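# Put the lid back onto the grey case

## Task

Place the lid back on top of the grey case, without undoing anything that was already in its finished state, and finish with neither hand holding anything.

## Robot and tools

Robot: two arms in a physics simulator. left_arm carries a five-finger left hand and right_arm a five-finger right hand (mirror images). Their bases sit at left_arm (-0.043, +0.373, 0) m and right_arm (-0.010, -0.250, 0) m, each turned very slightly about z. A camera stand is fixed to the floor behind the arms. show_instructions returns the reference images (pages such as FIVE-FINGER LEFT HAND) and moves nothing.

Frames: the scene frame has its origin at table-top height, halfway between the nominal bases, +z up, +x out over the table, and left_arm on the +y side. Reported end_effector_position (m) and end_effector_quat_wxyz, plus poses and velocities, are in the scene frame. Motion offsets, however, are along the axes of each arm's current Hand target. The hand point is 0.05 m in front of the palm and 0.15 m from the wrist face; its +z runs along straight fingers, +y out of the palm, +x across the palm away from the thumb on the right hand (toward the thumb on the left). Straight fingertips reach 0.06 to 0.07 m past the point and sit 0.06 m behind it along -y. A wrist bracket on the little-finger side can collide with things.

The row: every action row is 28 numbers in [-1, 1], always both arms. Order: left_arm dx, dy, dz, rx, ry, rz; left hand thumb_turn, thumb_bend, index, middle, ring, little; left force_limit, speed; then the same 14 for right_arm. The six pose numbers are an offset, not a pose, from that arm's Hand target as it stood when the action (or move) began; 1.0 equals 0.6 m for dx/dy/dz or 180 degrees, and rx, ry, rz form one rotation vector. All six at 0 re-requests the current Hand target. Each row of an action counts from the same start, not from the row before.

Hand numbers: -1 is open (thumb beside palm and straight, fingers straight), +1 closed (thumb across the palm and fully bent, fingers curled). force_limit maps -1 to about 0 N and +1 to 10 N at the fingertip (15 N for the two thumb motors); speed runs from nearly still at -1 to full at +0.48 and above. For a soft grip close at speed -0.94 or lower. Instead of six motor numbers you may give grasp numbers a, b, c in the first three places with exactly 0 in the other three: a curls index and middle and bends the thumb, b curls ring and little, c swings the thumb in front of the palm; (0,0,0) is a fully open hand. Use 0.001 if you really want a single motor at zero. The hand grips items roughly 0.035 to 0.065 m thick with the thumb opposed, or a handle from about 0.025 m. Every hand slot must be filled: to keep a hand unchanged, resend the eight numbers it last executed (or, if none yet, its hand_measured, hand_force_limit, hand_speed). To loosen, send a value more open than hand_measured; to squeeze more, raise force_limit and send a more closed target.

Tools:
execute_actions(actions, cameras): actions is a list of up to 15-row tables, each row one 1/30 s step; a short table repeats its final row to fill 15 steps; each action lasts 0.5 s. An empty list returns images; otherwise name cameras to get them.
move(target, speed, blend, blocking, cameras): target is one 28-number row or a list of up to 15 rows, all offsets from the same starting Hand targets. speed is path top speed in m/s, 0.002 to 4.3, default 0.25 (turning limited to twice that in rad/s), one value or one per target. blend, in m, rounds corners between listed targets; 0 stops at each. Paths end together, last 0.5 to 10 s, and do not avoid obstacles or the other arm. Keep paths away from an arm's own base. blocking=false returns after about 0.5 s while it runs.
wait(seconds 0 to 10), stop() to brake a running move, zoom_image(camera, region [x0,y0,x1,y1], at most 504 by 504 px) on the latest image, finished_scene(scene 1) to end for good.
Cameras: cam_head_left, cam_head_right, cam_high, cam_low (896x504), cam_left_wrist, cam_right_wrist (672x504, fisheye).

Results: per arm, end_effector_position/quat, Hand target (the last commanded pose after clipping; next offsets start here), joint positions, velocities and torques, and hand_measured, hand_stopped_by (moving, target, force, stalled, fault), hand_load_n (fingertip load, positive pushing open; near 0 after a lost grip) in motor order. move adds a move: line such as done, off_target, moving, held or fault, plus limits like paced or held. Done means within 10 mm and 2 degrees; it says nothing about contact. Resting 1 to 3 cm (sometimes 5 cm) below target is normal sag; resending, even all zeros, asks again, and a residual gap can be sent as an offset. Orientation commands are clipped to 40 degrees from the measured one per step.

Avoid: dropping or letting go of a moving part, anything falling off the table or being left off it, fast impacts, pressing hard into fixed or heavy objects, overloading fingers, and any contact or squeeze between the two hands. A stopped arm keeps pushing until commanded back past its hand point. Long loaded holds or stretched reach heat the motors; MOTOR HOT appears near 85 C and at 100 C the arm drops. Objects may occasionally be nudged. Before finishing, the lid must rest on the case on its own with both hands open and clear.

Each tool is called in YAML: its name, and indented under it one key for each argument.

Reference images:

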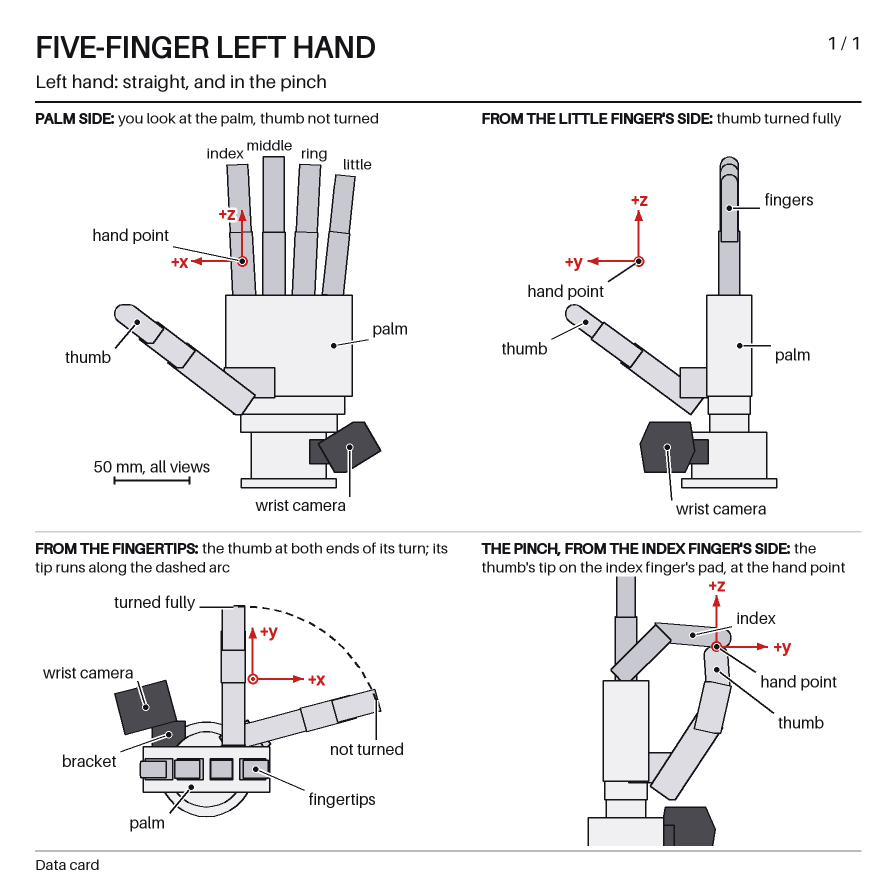

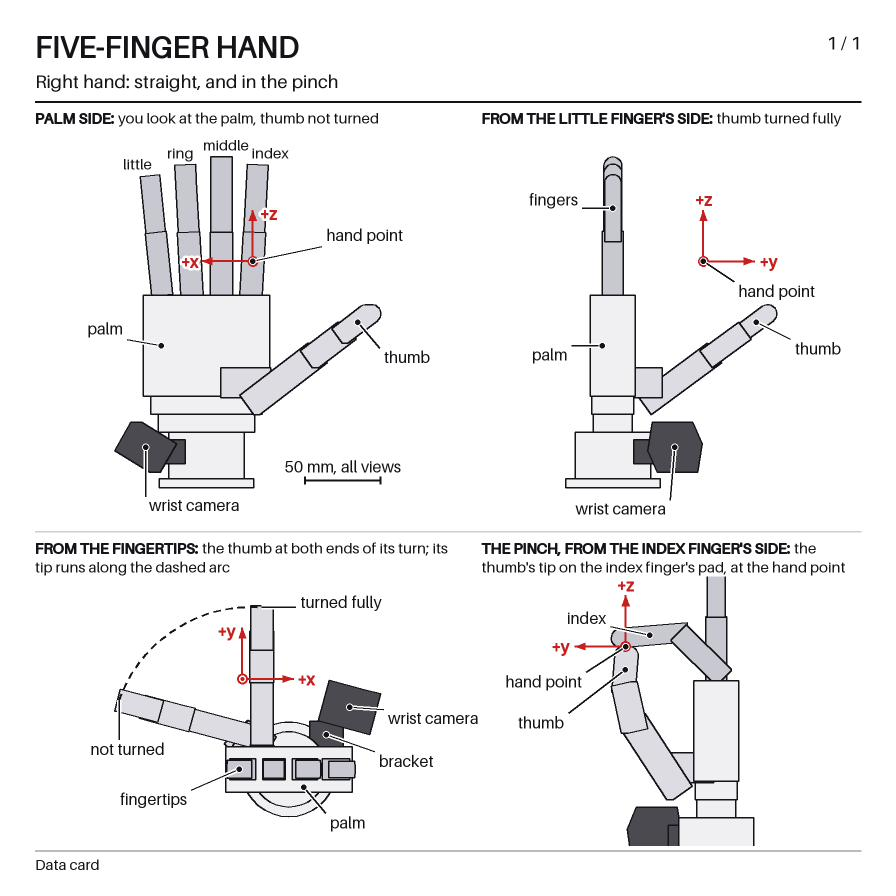

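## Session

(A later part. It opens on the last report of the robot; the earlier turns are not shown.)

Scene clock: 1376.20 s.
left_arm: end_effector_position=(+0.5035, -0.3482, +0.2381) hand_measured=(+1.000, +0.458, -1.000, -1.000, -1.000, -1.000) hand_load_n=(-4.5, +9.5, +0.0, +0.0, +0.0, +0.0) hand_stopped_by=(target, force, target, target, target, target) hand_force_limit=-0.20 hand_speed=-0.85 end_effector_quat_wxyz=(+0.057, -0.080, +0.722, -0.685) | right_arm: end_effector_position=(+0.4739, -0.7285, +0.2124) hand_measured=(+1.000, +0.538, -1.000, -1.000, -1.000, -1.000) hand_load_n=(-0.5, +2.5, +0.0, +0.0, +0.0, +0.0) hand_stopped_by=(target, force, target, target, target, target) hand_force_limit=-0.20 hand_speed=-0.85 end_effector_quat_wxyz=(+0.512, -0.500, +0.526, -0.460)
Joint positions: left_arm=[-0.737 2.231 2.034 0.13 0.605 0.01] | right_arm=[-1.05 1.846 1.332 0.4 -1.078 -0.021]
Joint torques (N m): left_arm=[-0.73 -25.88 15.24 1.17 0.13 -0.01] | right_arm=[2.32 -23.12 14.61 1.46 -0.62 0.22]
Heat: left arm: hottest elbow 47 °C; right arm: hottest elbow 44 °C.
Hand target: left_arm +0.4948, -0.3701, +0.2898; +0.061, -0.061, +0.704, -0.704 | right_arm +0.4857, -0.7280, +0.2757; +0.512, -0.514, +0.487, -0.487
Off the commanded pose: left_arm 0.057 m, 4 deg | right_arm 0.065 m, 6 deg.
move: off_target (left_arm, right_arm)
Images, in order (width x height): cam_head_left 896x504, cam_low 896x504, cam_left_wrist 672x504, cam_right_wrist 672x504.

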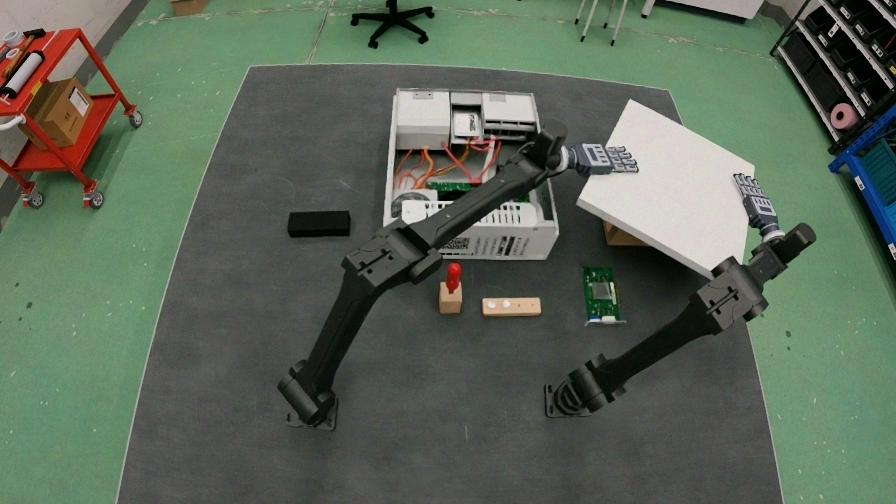

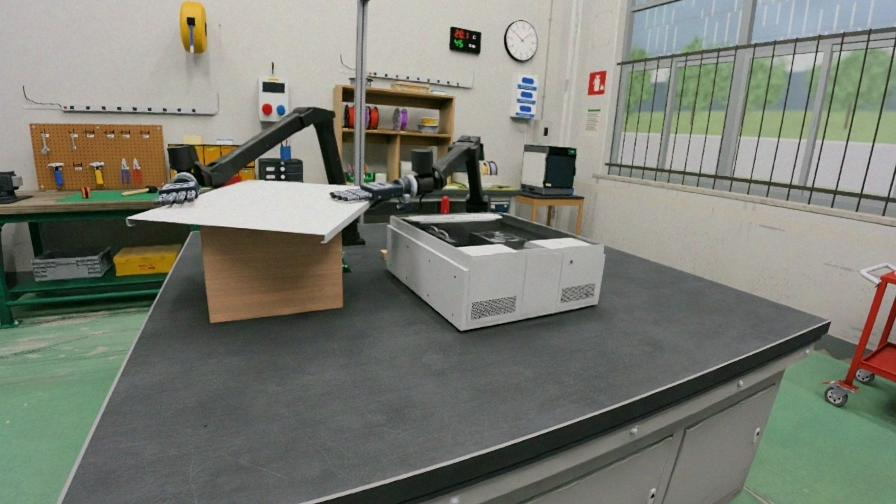

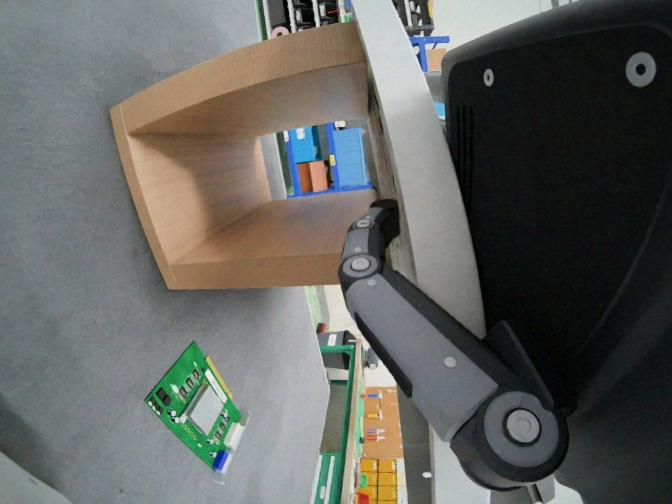

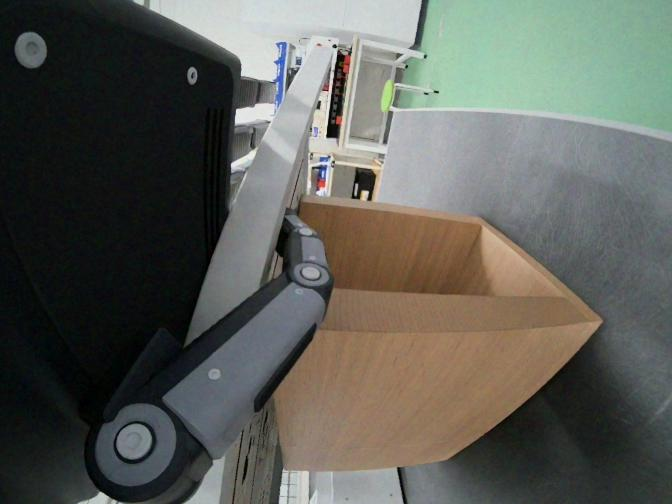

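move:
  target: [0,-0.0417,0,0.02,0,0,1,1,-1,-1,-1,-1,-0.2,-0.85,0,-0.055,0,0.03,0,0,1,1,-1,-1,-1,-1,-0.2,-0.85]
  speed: 0.05
  cameras: ["cam_low", "cam_head_left", "cam_left_wrist", "cam_right_wrist"]

Scene clock: 1410.40 s.
left_arm: end_effector_position=(+0.5032, -0.3489, +0.2494) hand_measured=(+1.000, +0.458, -1.000, -1.000, -1.000, -1.000) hand_load_n=(-3.5, +9.5, +0.0, +0.0, +0.0, +0.0) hand_stopped_by=(target, force, target, target, target, target) hand_force_limit=-0.20 hand_speed=-0.85 end_effector_quat_wxyz=(+0.047, -0.093, +0.711, -0.695) | right_arm: end_effector_position=(+0.4778, -0.7263, +0.2424) hand_measured=(+1.000, +0.538, -1.000, -1.000, -1.000, -1.000) hand_load_n=(+0.5, +7.0, +0.0, -0.5, +0.0, +0.0) hand_stopped_by=(target, force, target, target, target, target) hand_force_limit=-0.20 hand_speed=-0.85 end_effector_quat_wxyz=(+0.539, -0.475, +0.512, -0.470)
Joint positions: left_arm=[-0.735 2.227 2.034 0.157 0.603 -0.043] | right_arm=[-1.051 1.841 1.332 0.559 -1.084 0.15]
Joint torques (N m): left_arm=[-0.67 -26.99 14.57 2.69 0.27 0.11] | right_arm=[1.73 -22.18 14.23 3.36 -0.3 0.28]
Heat: left arm: hottest elbow 58 °C; right arm: hottest elbow 46 °C.
Hand target: left_arm +0.4950, -0.3700, +0.3150; +0.064, -0.059, +0.682, -0.726 | right_arm +0.4857, -0.7279, +0.3088; +0.535, -0.489, +0.463, -0.510
Off the commanded pose: left_arm 0.069 m, 7 deg | right_arm 0.067 m, 7 deg.
move: off_target (left_arm, right_arm)
Images, in order (width x height): cam_head_left 896x504, cam_low 896x504, cam_left_wrist 672x504, cam_right_wrist 672x504.

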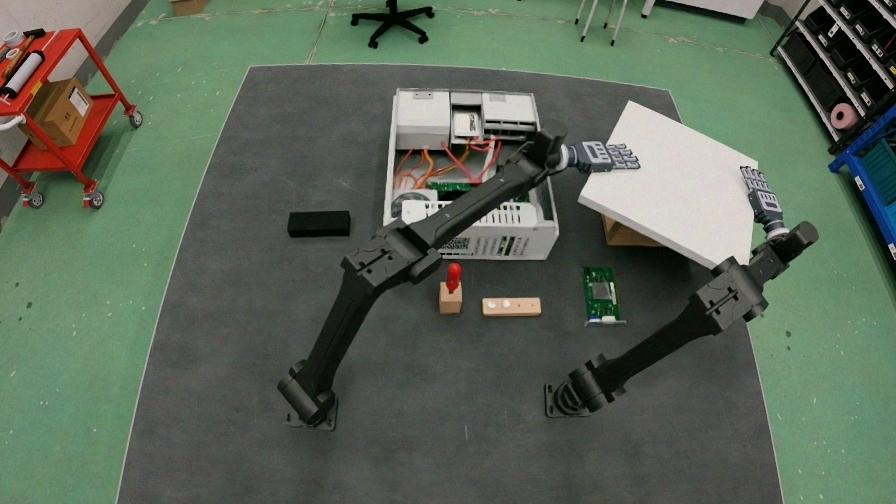

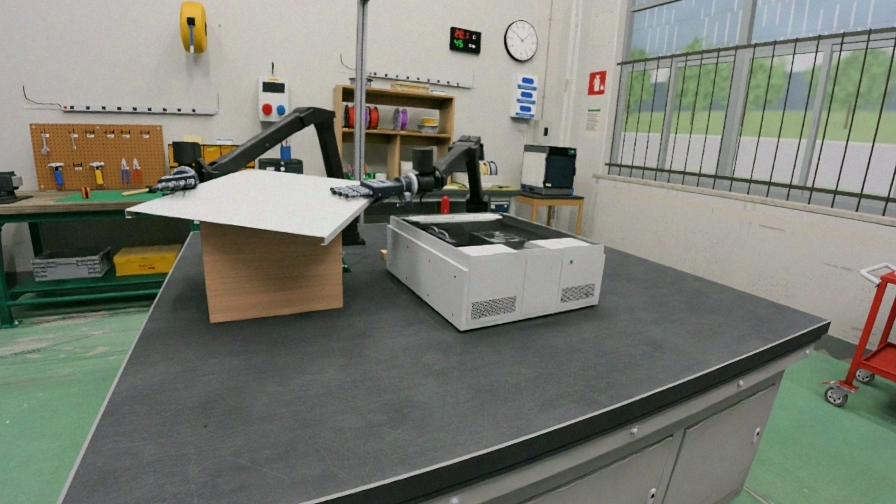

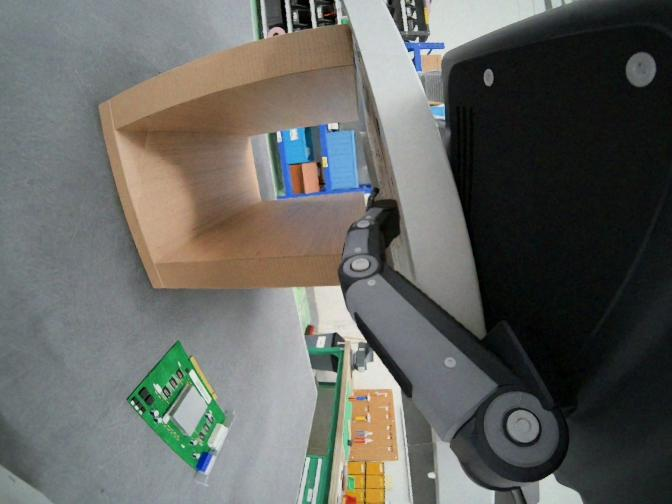

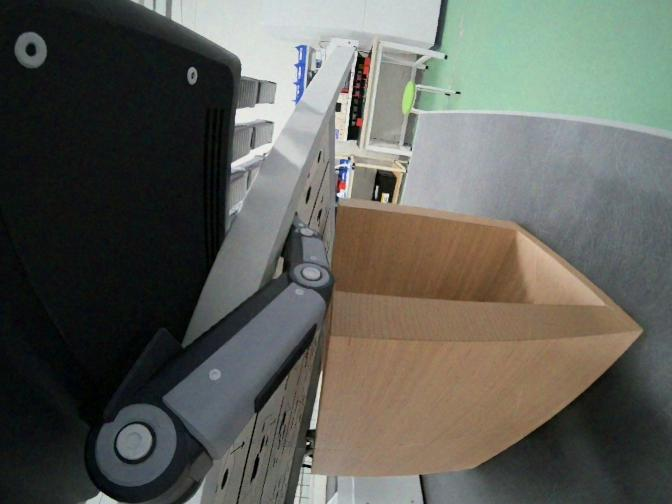

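wait:
  seconds: 0.1
  cameras: ["all"]

zoom_image:
  camera: "cam_head_left"
  region: [560, 80, 800, 300]

zoom_image:
  camera: "cam_head_right"
  region: [560, 70, 850, 310]

zoom_image:
  camera: "cam_low"
  region: [110, 140, 430, 330]

Scene clock: 1427.13 s.
left_arm: end_effector_position=(+0.5032, -0.3489, +0.2494) hand_measured=(+1.000, +0.458, -1.000, -1.000, -1.000, -1.000) hand_load_n=(-3.0, +9.5, +0.0, +0.0, +0.0, +0.0) hand_stopped_by=(target, force, target, target, target, target) hand_force_limit=-0.20 hand_speed=-0.85 end_effector_quat_wxyz=(+0.047, -0.093, +0.711, -0.695) | right_arm: end_effector_position=(+0.4778, -0.7263, +0.2424) hand_measured=(+1.000, +0.538, -1.000, -1.000, -1.000, -1.000) hand_load_n=(+0.0, +7.0, +0.0, +0.0, -0.5, +0.0) hand_stopped_by=(target, force, target, target, target, target) hand_force_limit=-0.20 hand_speed=-0.85 end_effector_quat_wxyz=(+0.539, -0.475, +0.513, -0.470)
Joint positions: left_arm=[-0.735 2.227 2.034 0.157 0.603 -0.043] | right_arm=[-1.051 1.841 1.332 0.559 -1.084 0.15]
Joint torques (N m): left_arm=[-0.79 -27.05 14.64 2.73 0.26 0.1] | right_arm=[1.44 -21.3 14.31 3.12 -0.24 0.35]
Heat: left arm: hottest elbow 59 °C; right arm: hottest elbow 48 °C.
Hand target: left_arm +0.4950, -0.3700, +0.3150; +0.064, -0.059, +0.682, -0.726 | right_arm +0.4857, -0.7279, +0.3088; +0.535, -0.489, +0.463, -0.510
Off the commanded pose: left_arm 0.069 m, 7 deg | right_arm 0.067 m, 7 deg.
wait: 0.10 s; at rest from the start

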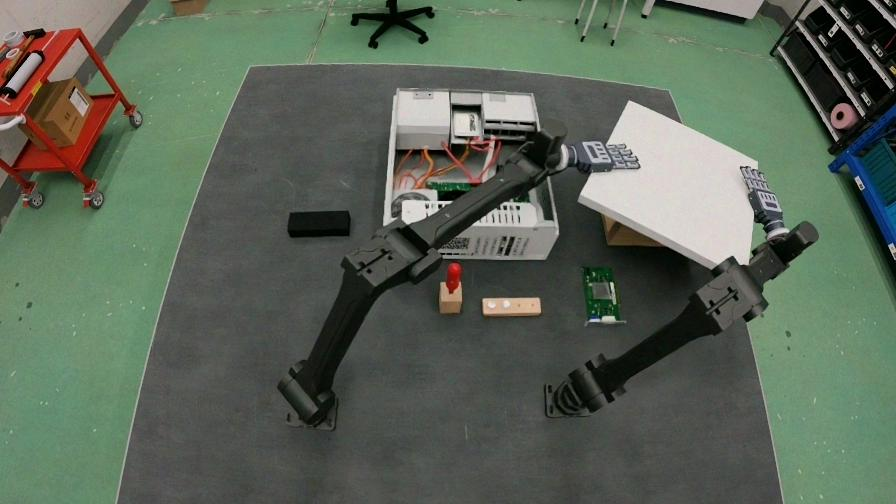

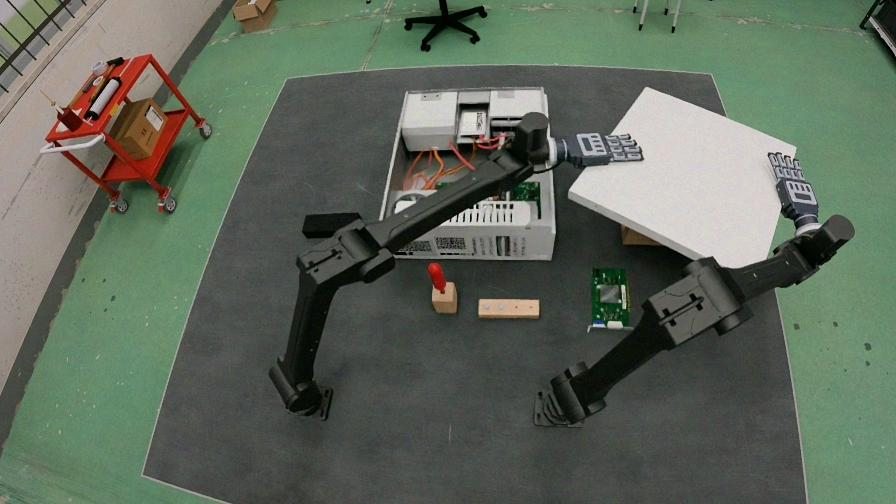

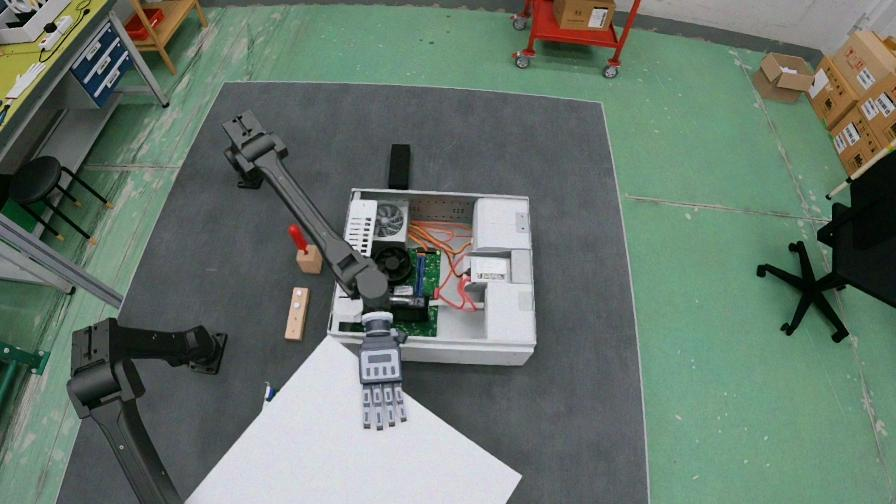

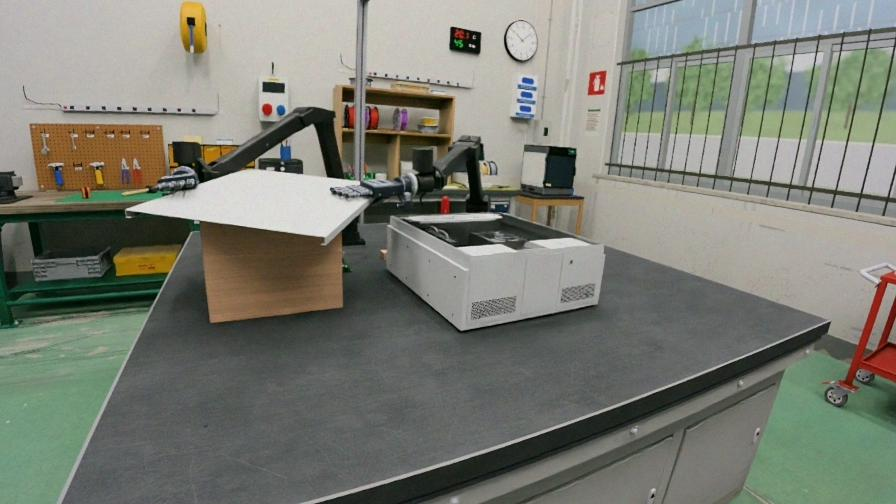

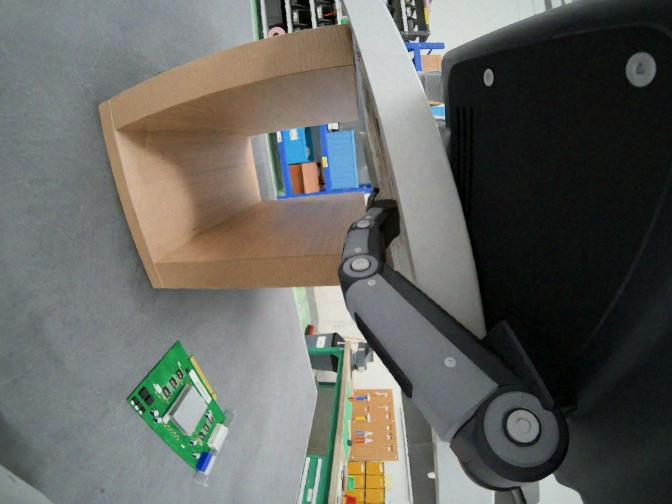

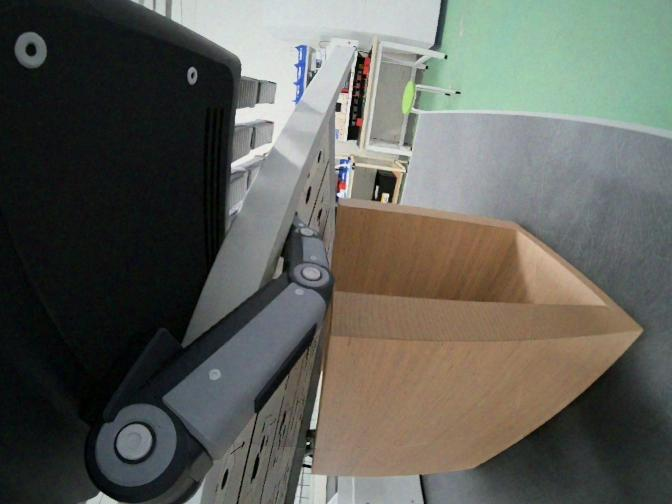

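Scaled by 2.100.

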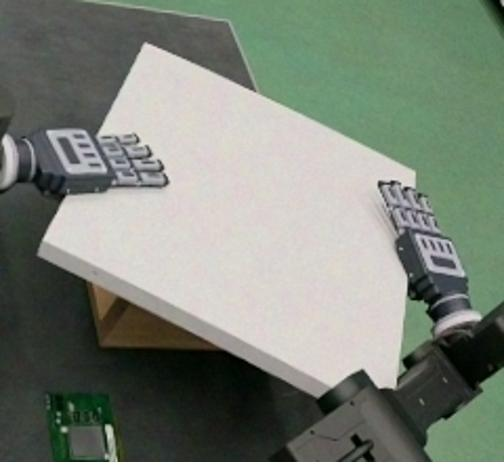

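Scaled by 1.738.

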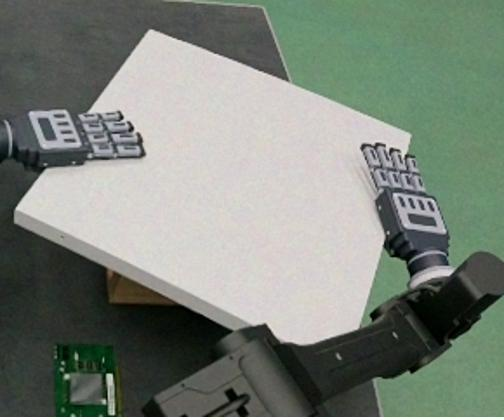

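Scaled by 1.575.

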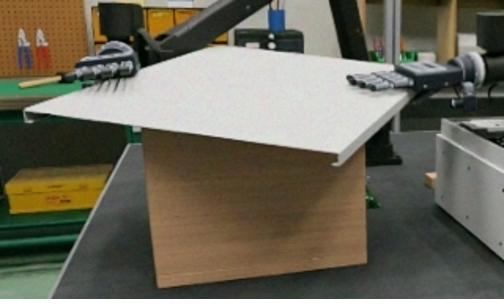

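move:
  target: [0,-0.065,0,0,0,0.028,1,1,-1,-1,-1,-1,-0.2,-0.85,0,-0.05,0,0.03,0,-0.025,1,1,-1,-1,-1,-1,-0.2,-0.85]
  speed: 0.06
  cameras: ["all"]

Scene clock: 1458.60 s.
left_arm: end_effector_position=(+0.5060, -0.3453, +0.2782) hand_measured=(+1.000, +0.458, -1.000, -1.000, -1.000, -1.000) hand_load_n=(-3.5, +9.0, +0.0, +0.0, +0.0, +0.0) hand_stopped_by=(target, force, target, target, target, target) hand_force_limit=-0.20 hand_speed=-0.85 end_effector_quat_wxyz=(+0.078, -0.063, +0.712, -0.695) | right_arm: end_effector_position=(+0.4798, -0.7262, +0.2736) hand_measured=(+1.000, +0.538, -1.000, -1.000, -1.000, -1.000) hand_load_n=(+2.0, +6.5, +0.0, -0.5, +0.0, +0.0) hand_stopped_by=(target, force, target, target, target, target) hand_force_limit=-0.20 hand_speed=-0.85 end_effector_quat_wxyz=(+0.549, -0.471, +0.468, -0.507)
Joint positions: left_arm=[-0.735 2.198 2.061 0.11 0.6 0.039] | right_arm=[-1.053 1.841 1.332 0.764 -1.085 0.262]
Joint torques (N m): left_arm=[-0.97 -27.28 16.21 1.42 0.18 0.14] | right_arm=[0.44 -22.07 13.37 3.25 0.43 0.18]
Heat: left arm: hottest elbow 61 °C; right arm: hottest elbow 49 °C.
Hand target: left_arm +0.4945, -0.3675, +0.3538; +0.095, -0.029, +0.684, -0.723 | right_arm +0.4830, -0.7279, +0.3387; +0.537, -0.481, +0.419, -0.552
Off the commanded pose: left_arm 0.080 m, 6 deg | right_arm 0.065 m, 8 deg.
move: off_target (left_arm, right_arm)

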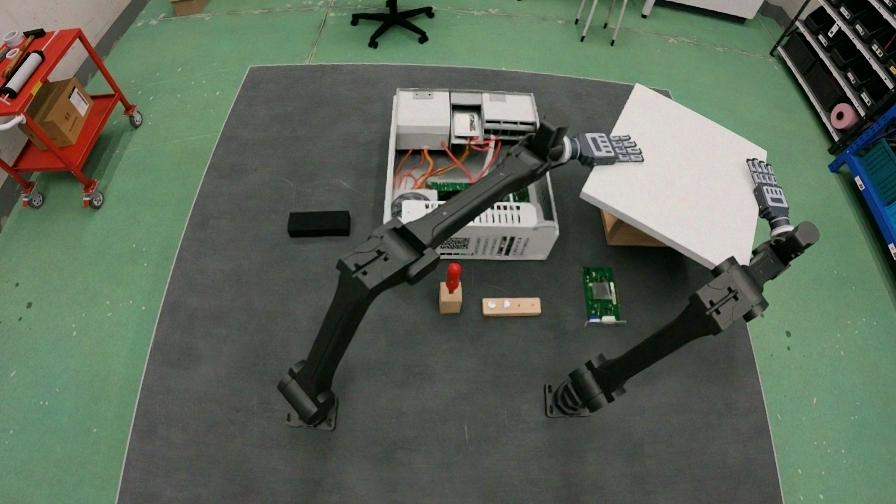

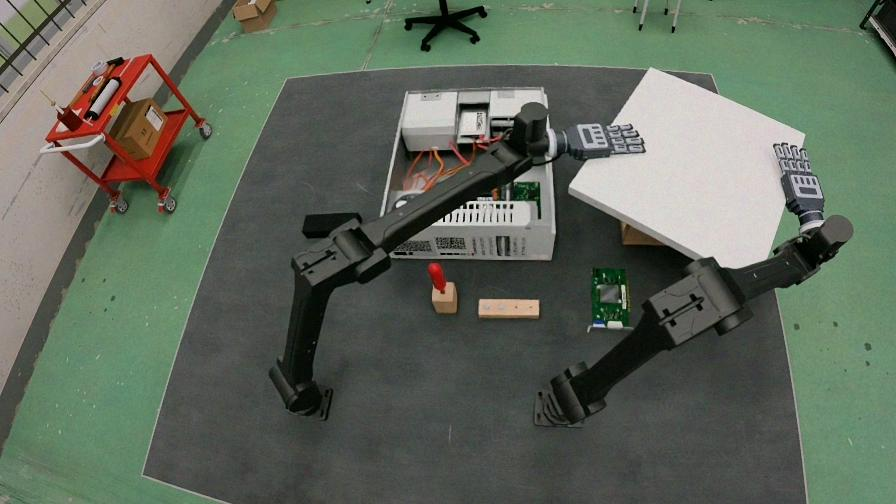

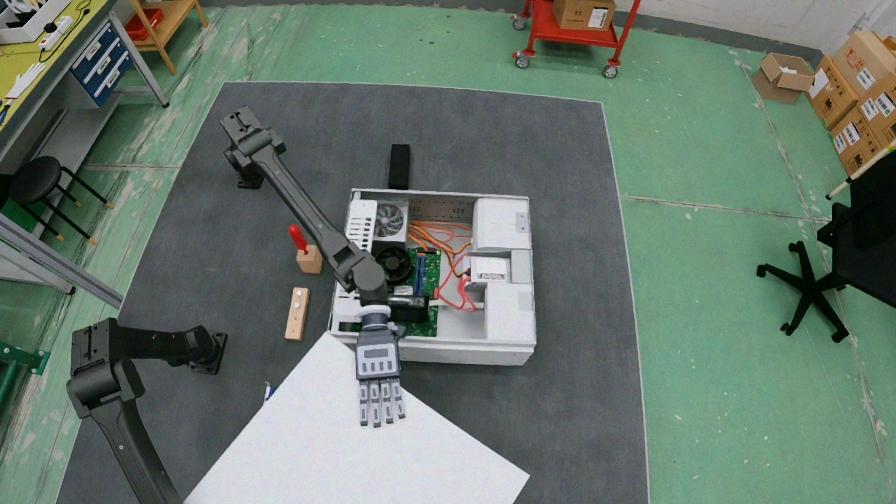

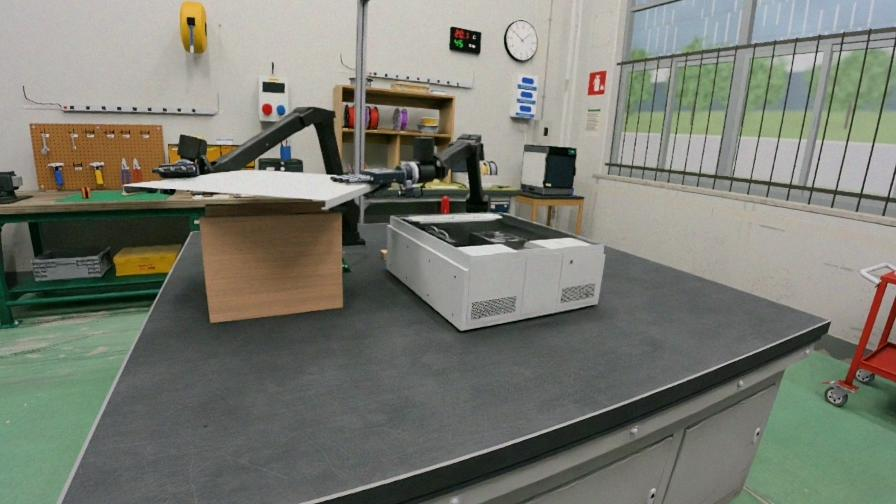

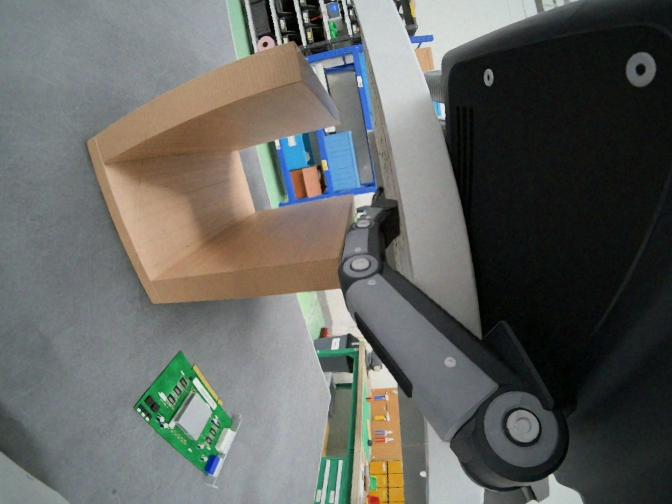

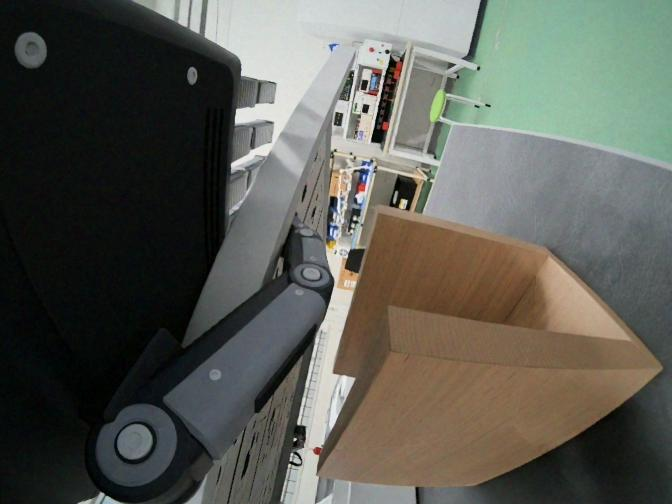

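zoom_image:
  camera: "cam_head_left"
  region: [560, 70, 800, 290]

zoom_image:
  camera: "cam_head_right"
  region: [555, 55, 845, 295]

zoom_image:
  camera: "cam_low"
  region: [110, 140, 430, 330]

Scaled by 2.100.

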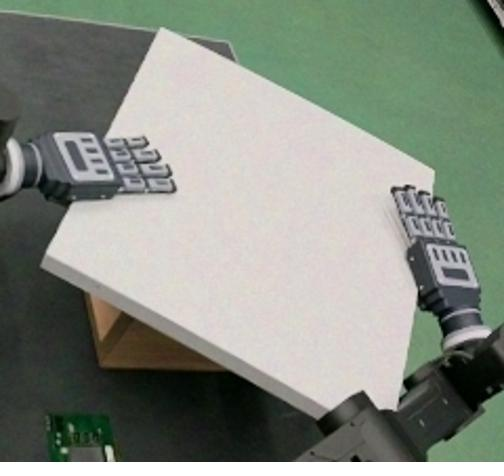

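Scaled by 1.738.

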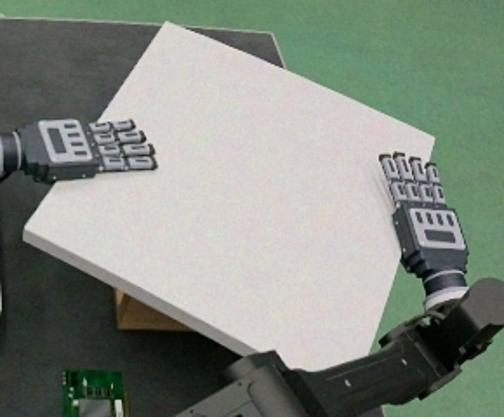

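Scaled by 1.575.

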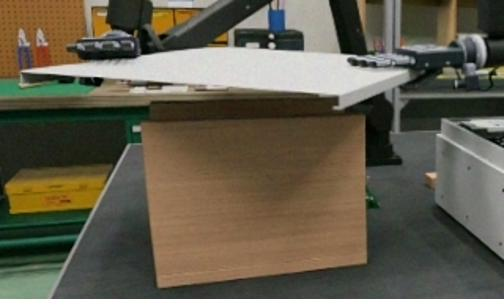

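move:
  target:
    - [-0.0423,-0.0237,-0.2188,-0.0041,-0.0459,0.0029,1,1,-1,-1,-1,-1,-0.2,-0.85,-0.2197,0.0015,0.1038,-0.0083,-0.0451,0.0086,1,1,-1,-1,-1,-1,-0.2,-0.85]
    - [-0.0845,-0.045,-0.4307,-0.0081,-0.0917,0.0058,1,1,-1,-1,-1,-1,-0.2,-0.85,-0.4452,0.0028,0.2085,-0.0125,-0.0903,0.0172,1,1,-1,-1,-1,-1,-0.2,-0.85]
  speed: 0.06
  blend: [0.02, 0]
  cameras: ["all"]

Scene clock: 1573.70 s.
left_arm: end_effector_position=(+0.5124, -0.0948, +0.3259) hand_measured=(+1.000, +0.460, -1.000, -1.000, -1.000, -1.000) hand_load_n=(-1.0, +2.0, +0.0, +0.0, -0.5, +0.0) hand_stopped_by=(target, force, target, target, target, target) hand_force_limit=-0.20 hand_speed=-0.85 end_effector_quat_wxyz=(+0.188, -0.156, +0.695, -0.677) | right_arm: end_effector_position=(+0.5925, -0.4679, +0.3061) hand_measured=(+1.000, +0.538, -1.000, -1.000, -1.000, -1.000) hand_load_n=(+4.5, +8.0, +0.0, +0.0, +0.0, +0.0) hand_stopped_by=(target, force, target, target, target, target) hand_force_limit=-0.20 hand_speed=-0.85 end_effector_quat_wxyz=(+0.605, -0.544, +0.400, -0.422)
Joint positions: left_arm=[-0.491 1.665 1.375 0.274 0.554 0.059] | right_arm=[-0.629 1.626 1.172 0.605 -0.955 0.149]
Joint torques (N m): left_arm=[-0.21 -19.96 9.77 3.48 0.59 0] | right_arm=[3.72 -18.67 10.55 1.94 0.73 -0.47]
Heat: left arm: hottest elbow 63 °C; right arm: hottest elbow 51 °C.
Hand target: left_arm +0.4970, -0.1033, +0.3689; +0.199, -0.127, +0.672, -0.701 | right_arm +0.5953, -0.4553, +0.3389; +0.596, -0.553, +0.363, -0.455
Off the commanded pose: left_arm 0.047 m, 5 deg | right_arm 0.035 m, 6 deg.
move: off_target (left_arm, right_arm)

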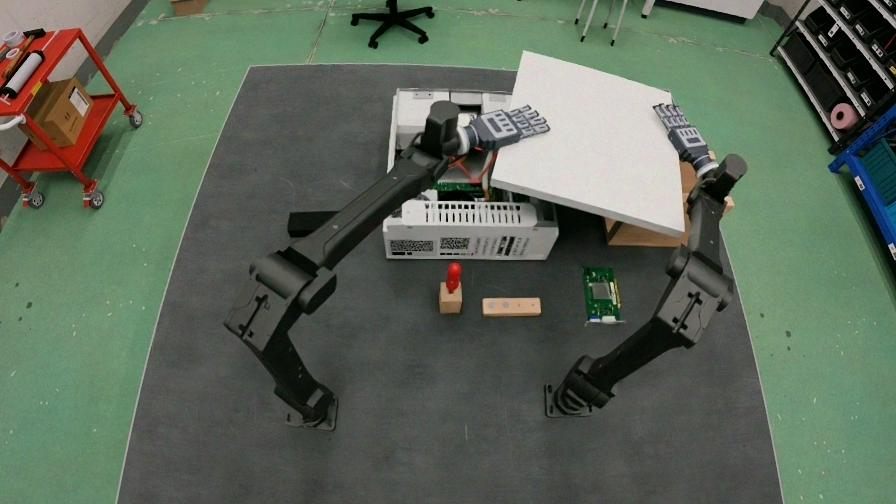

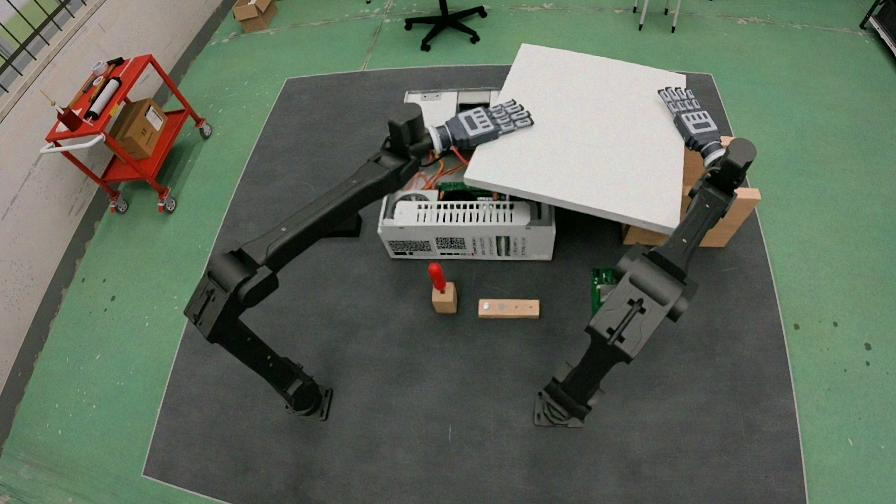

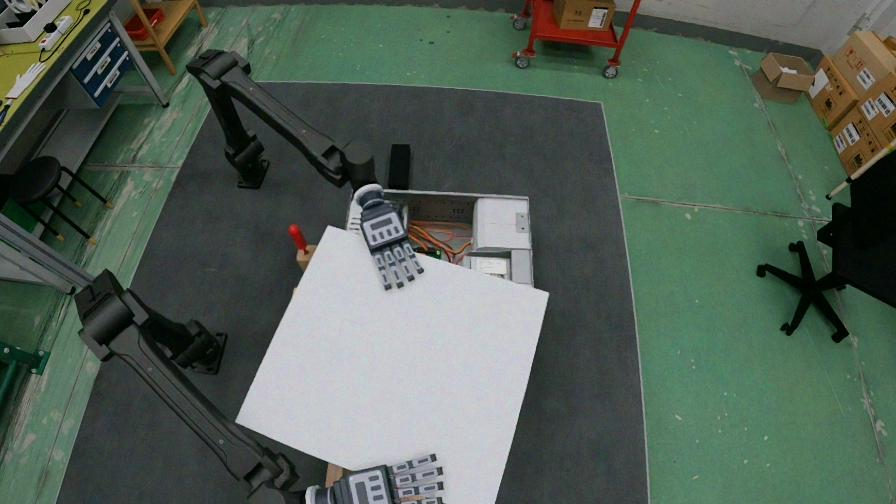

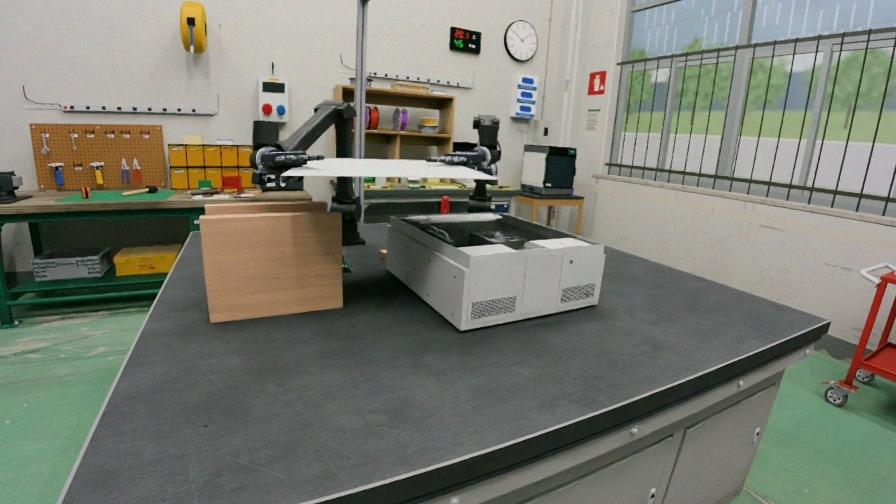

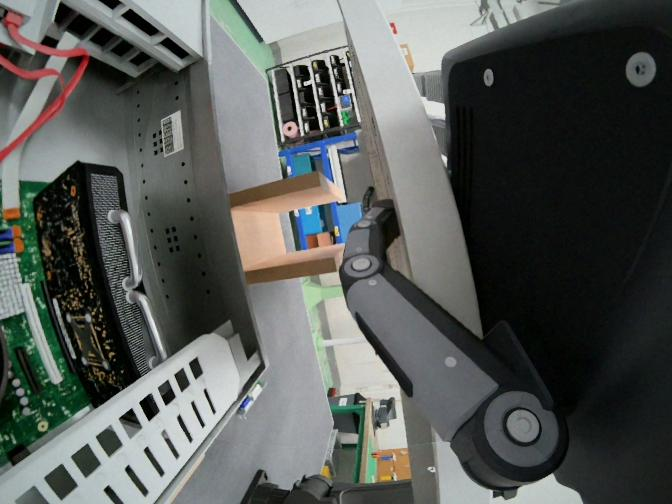

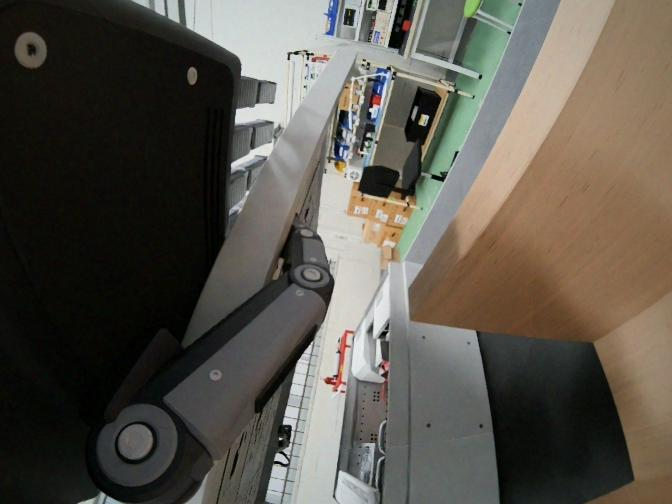

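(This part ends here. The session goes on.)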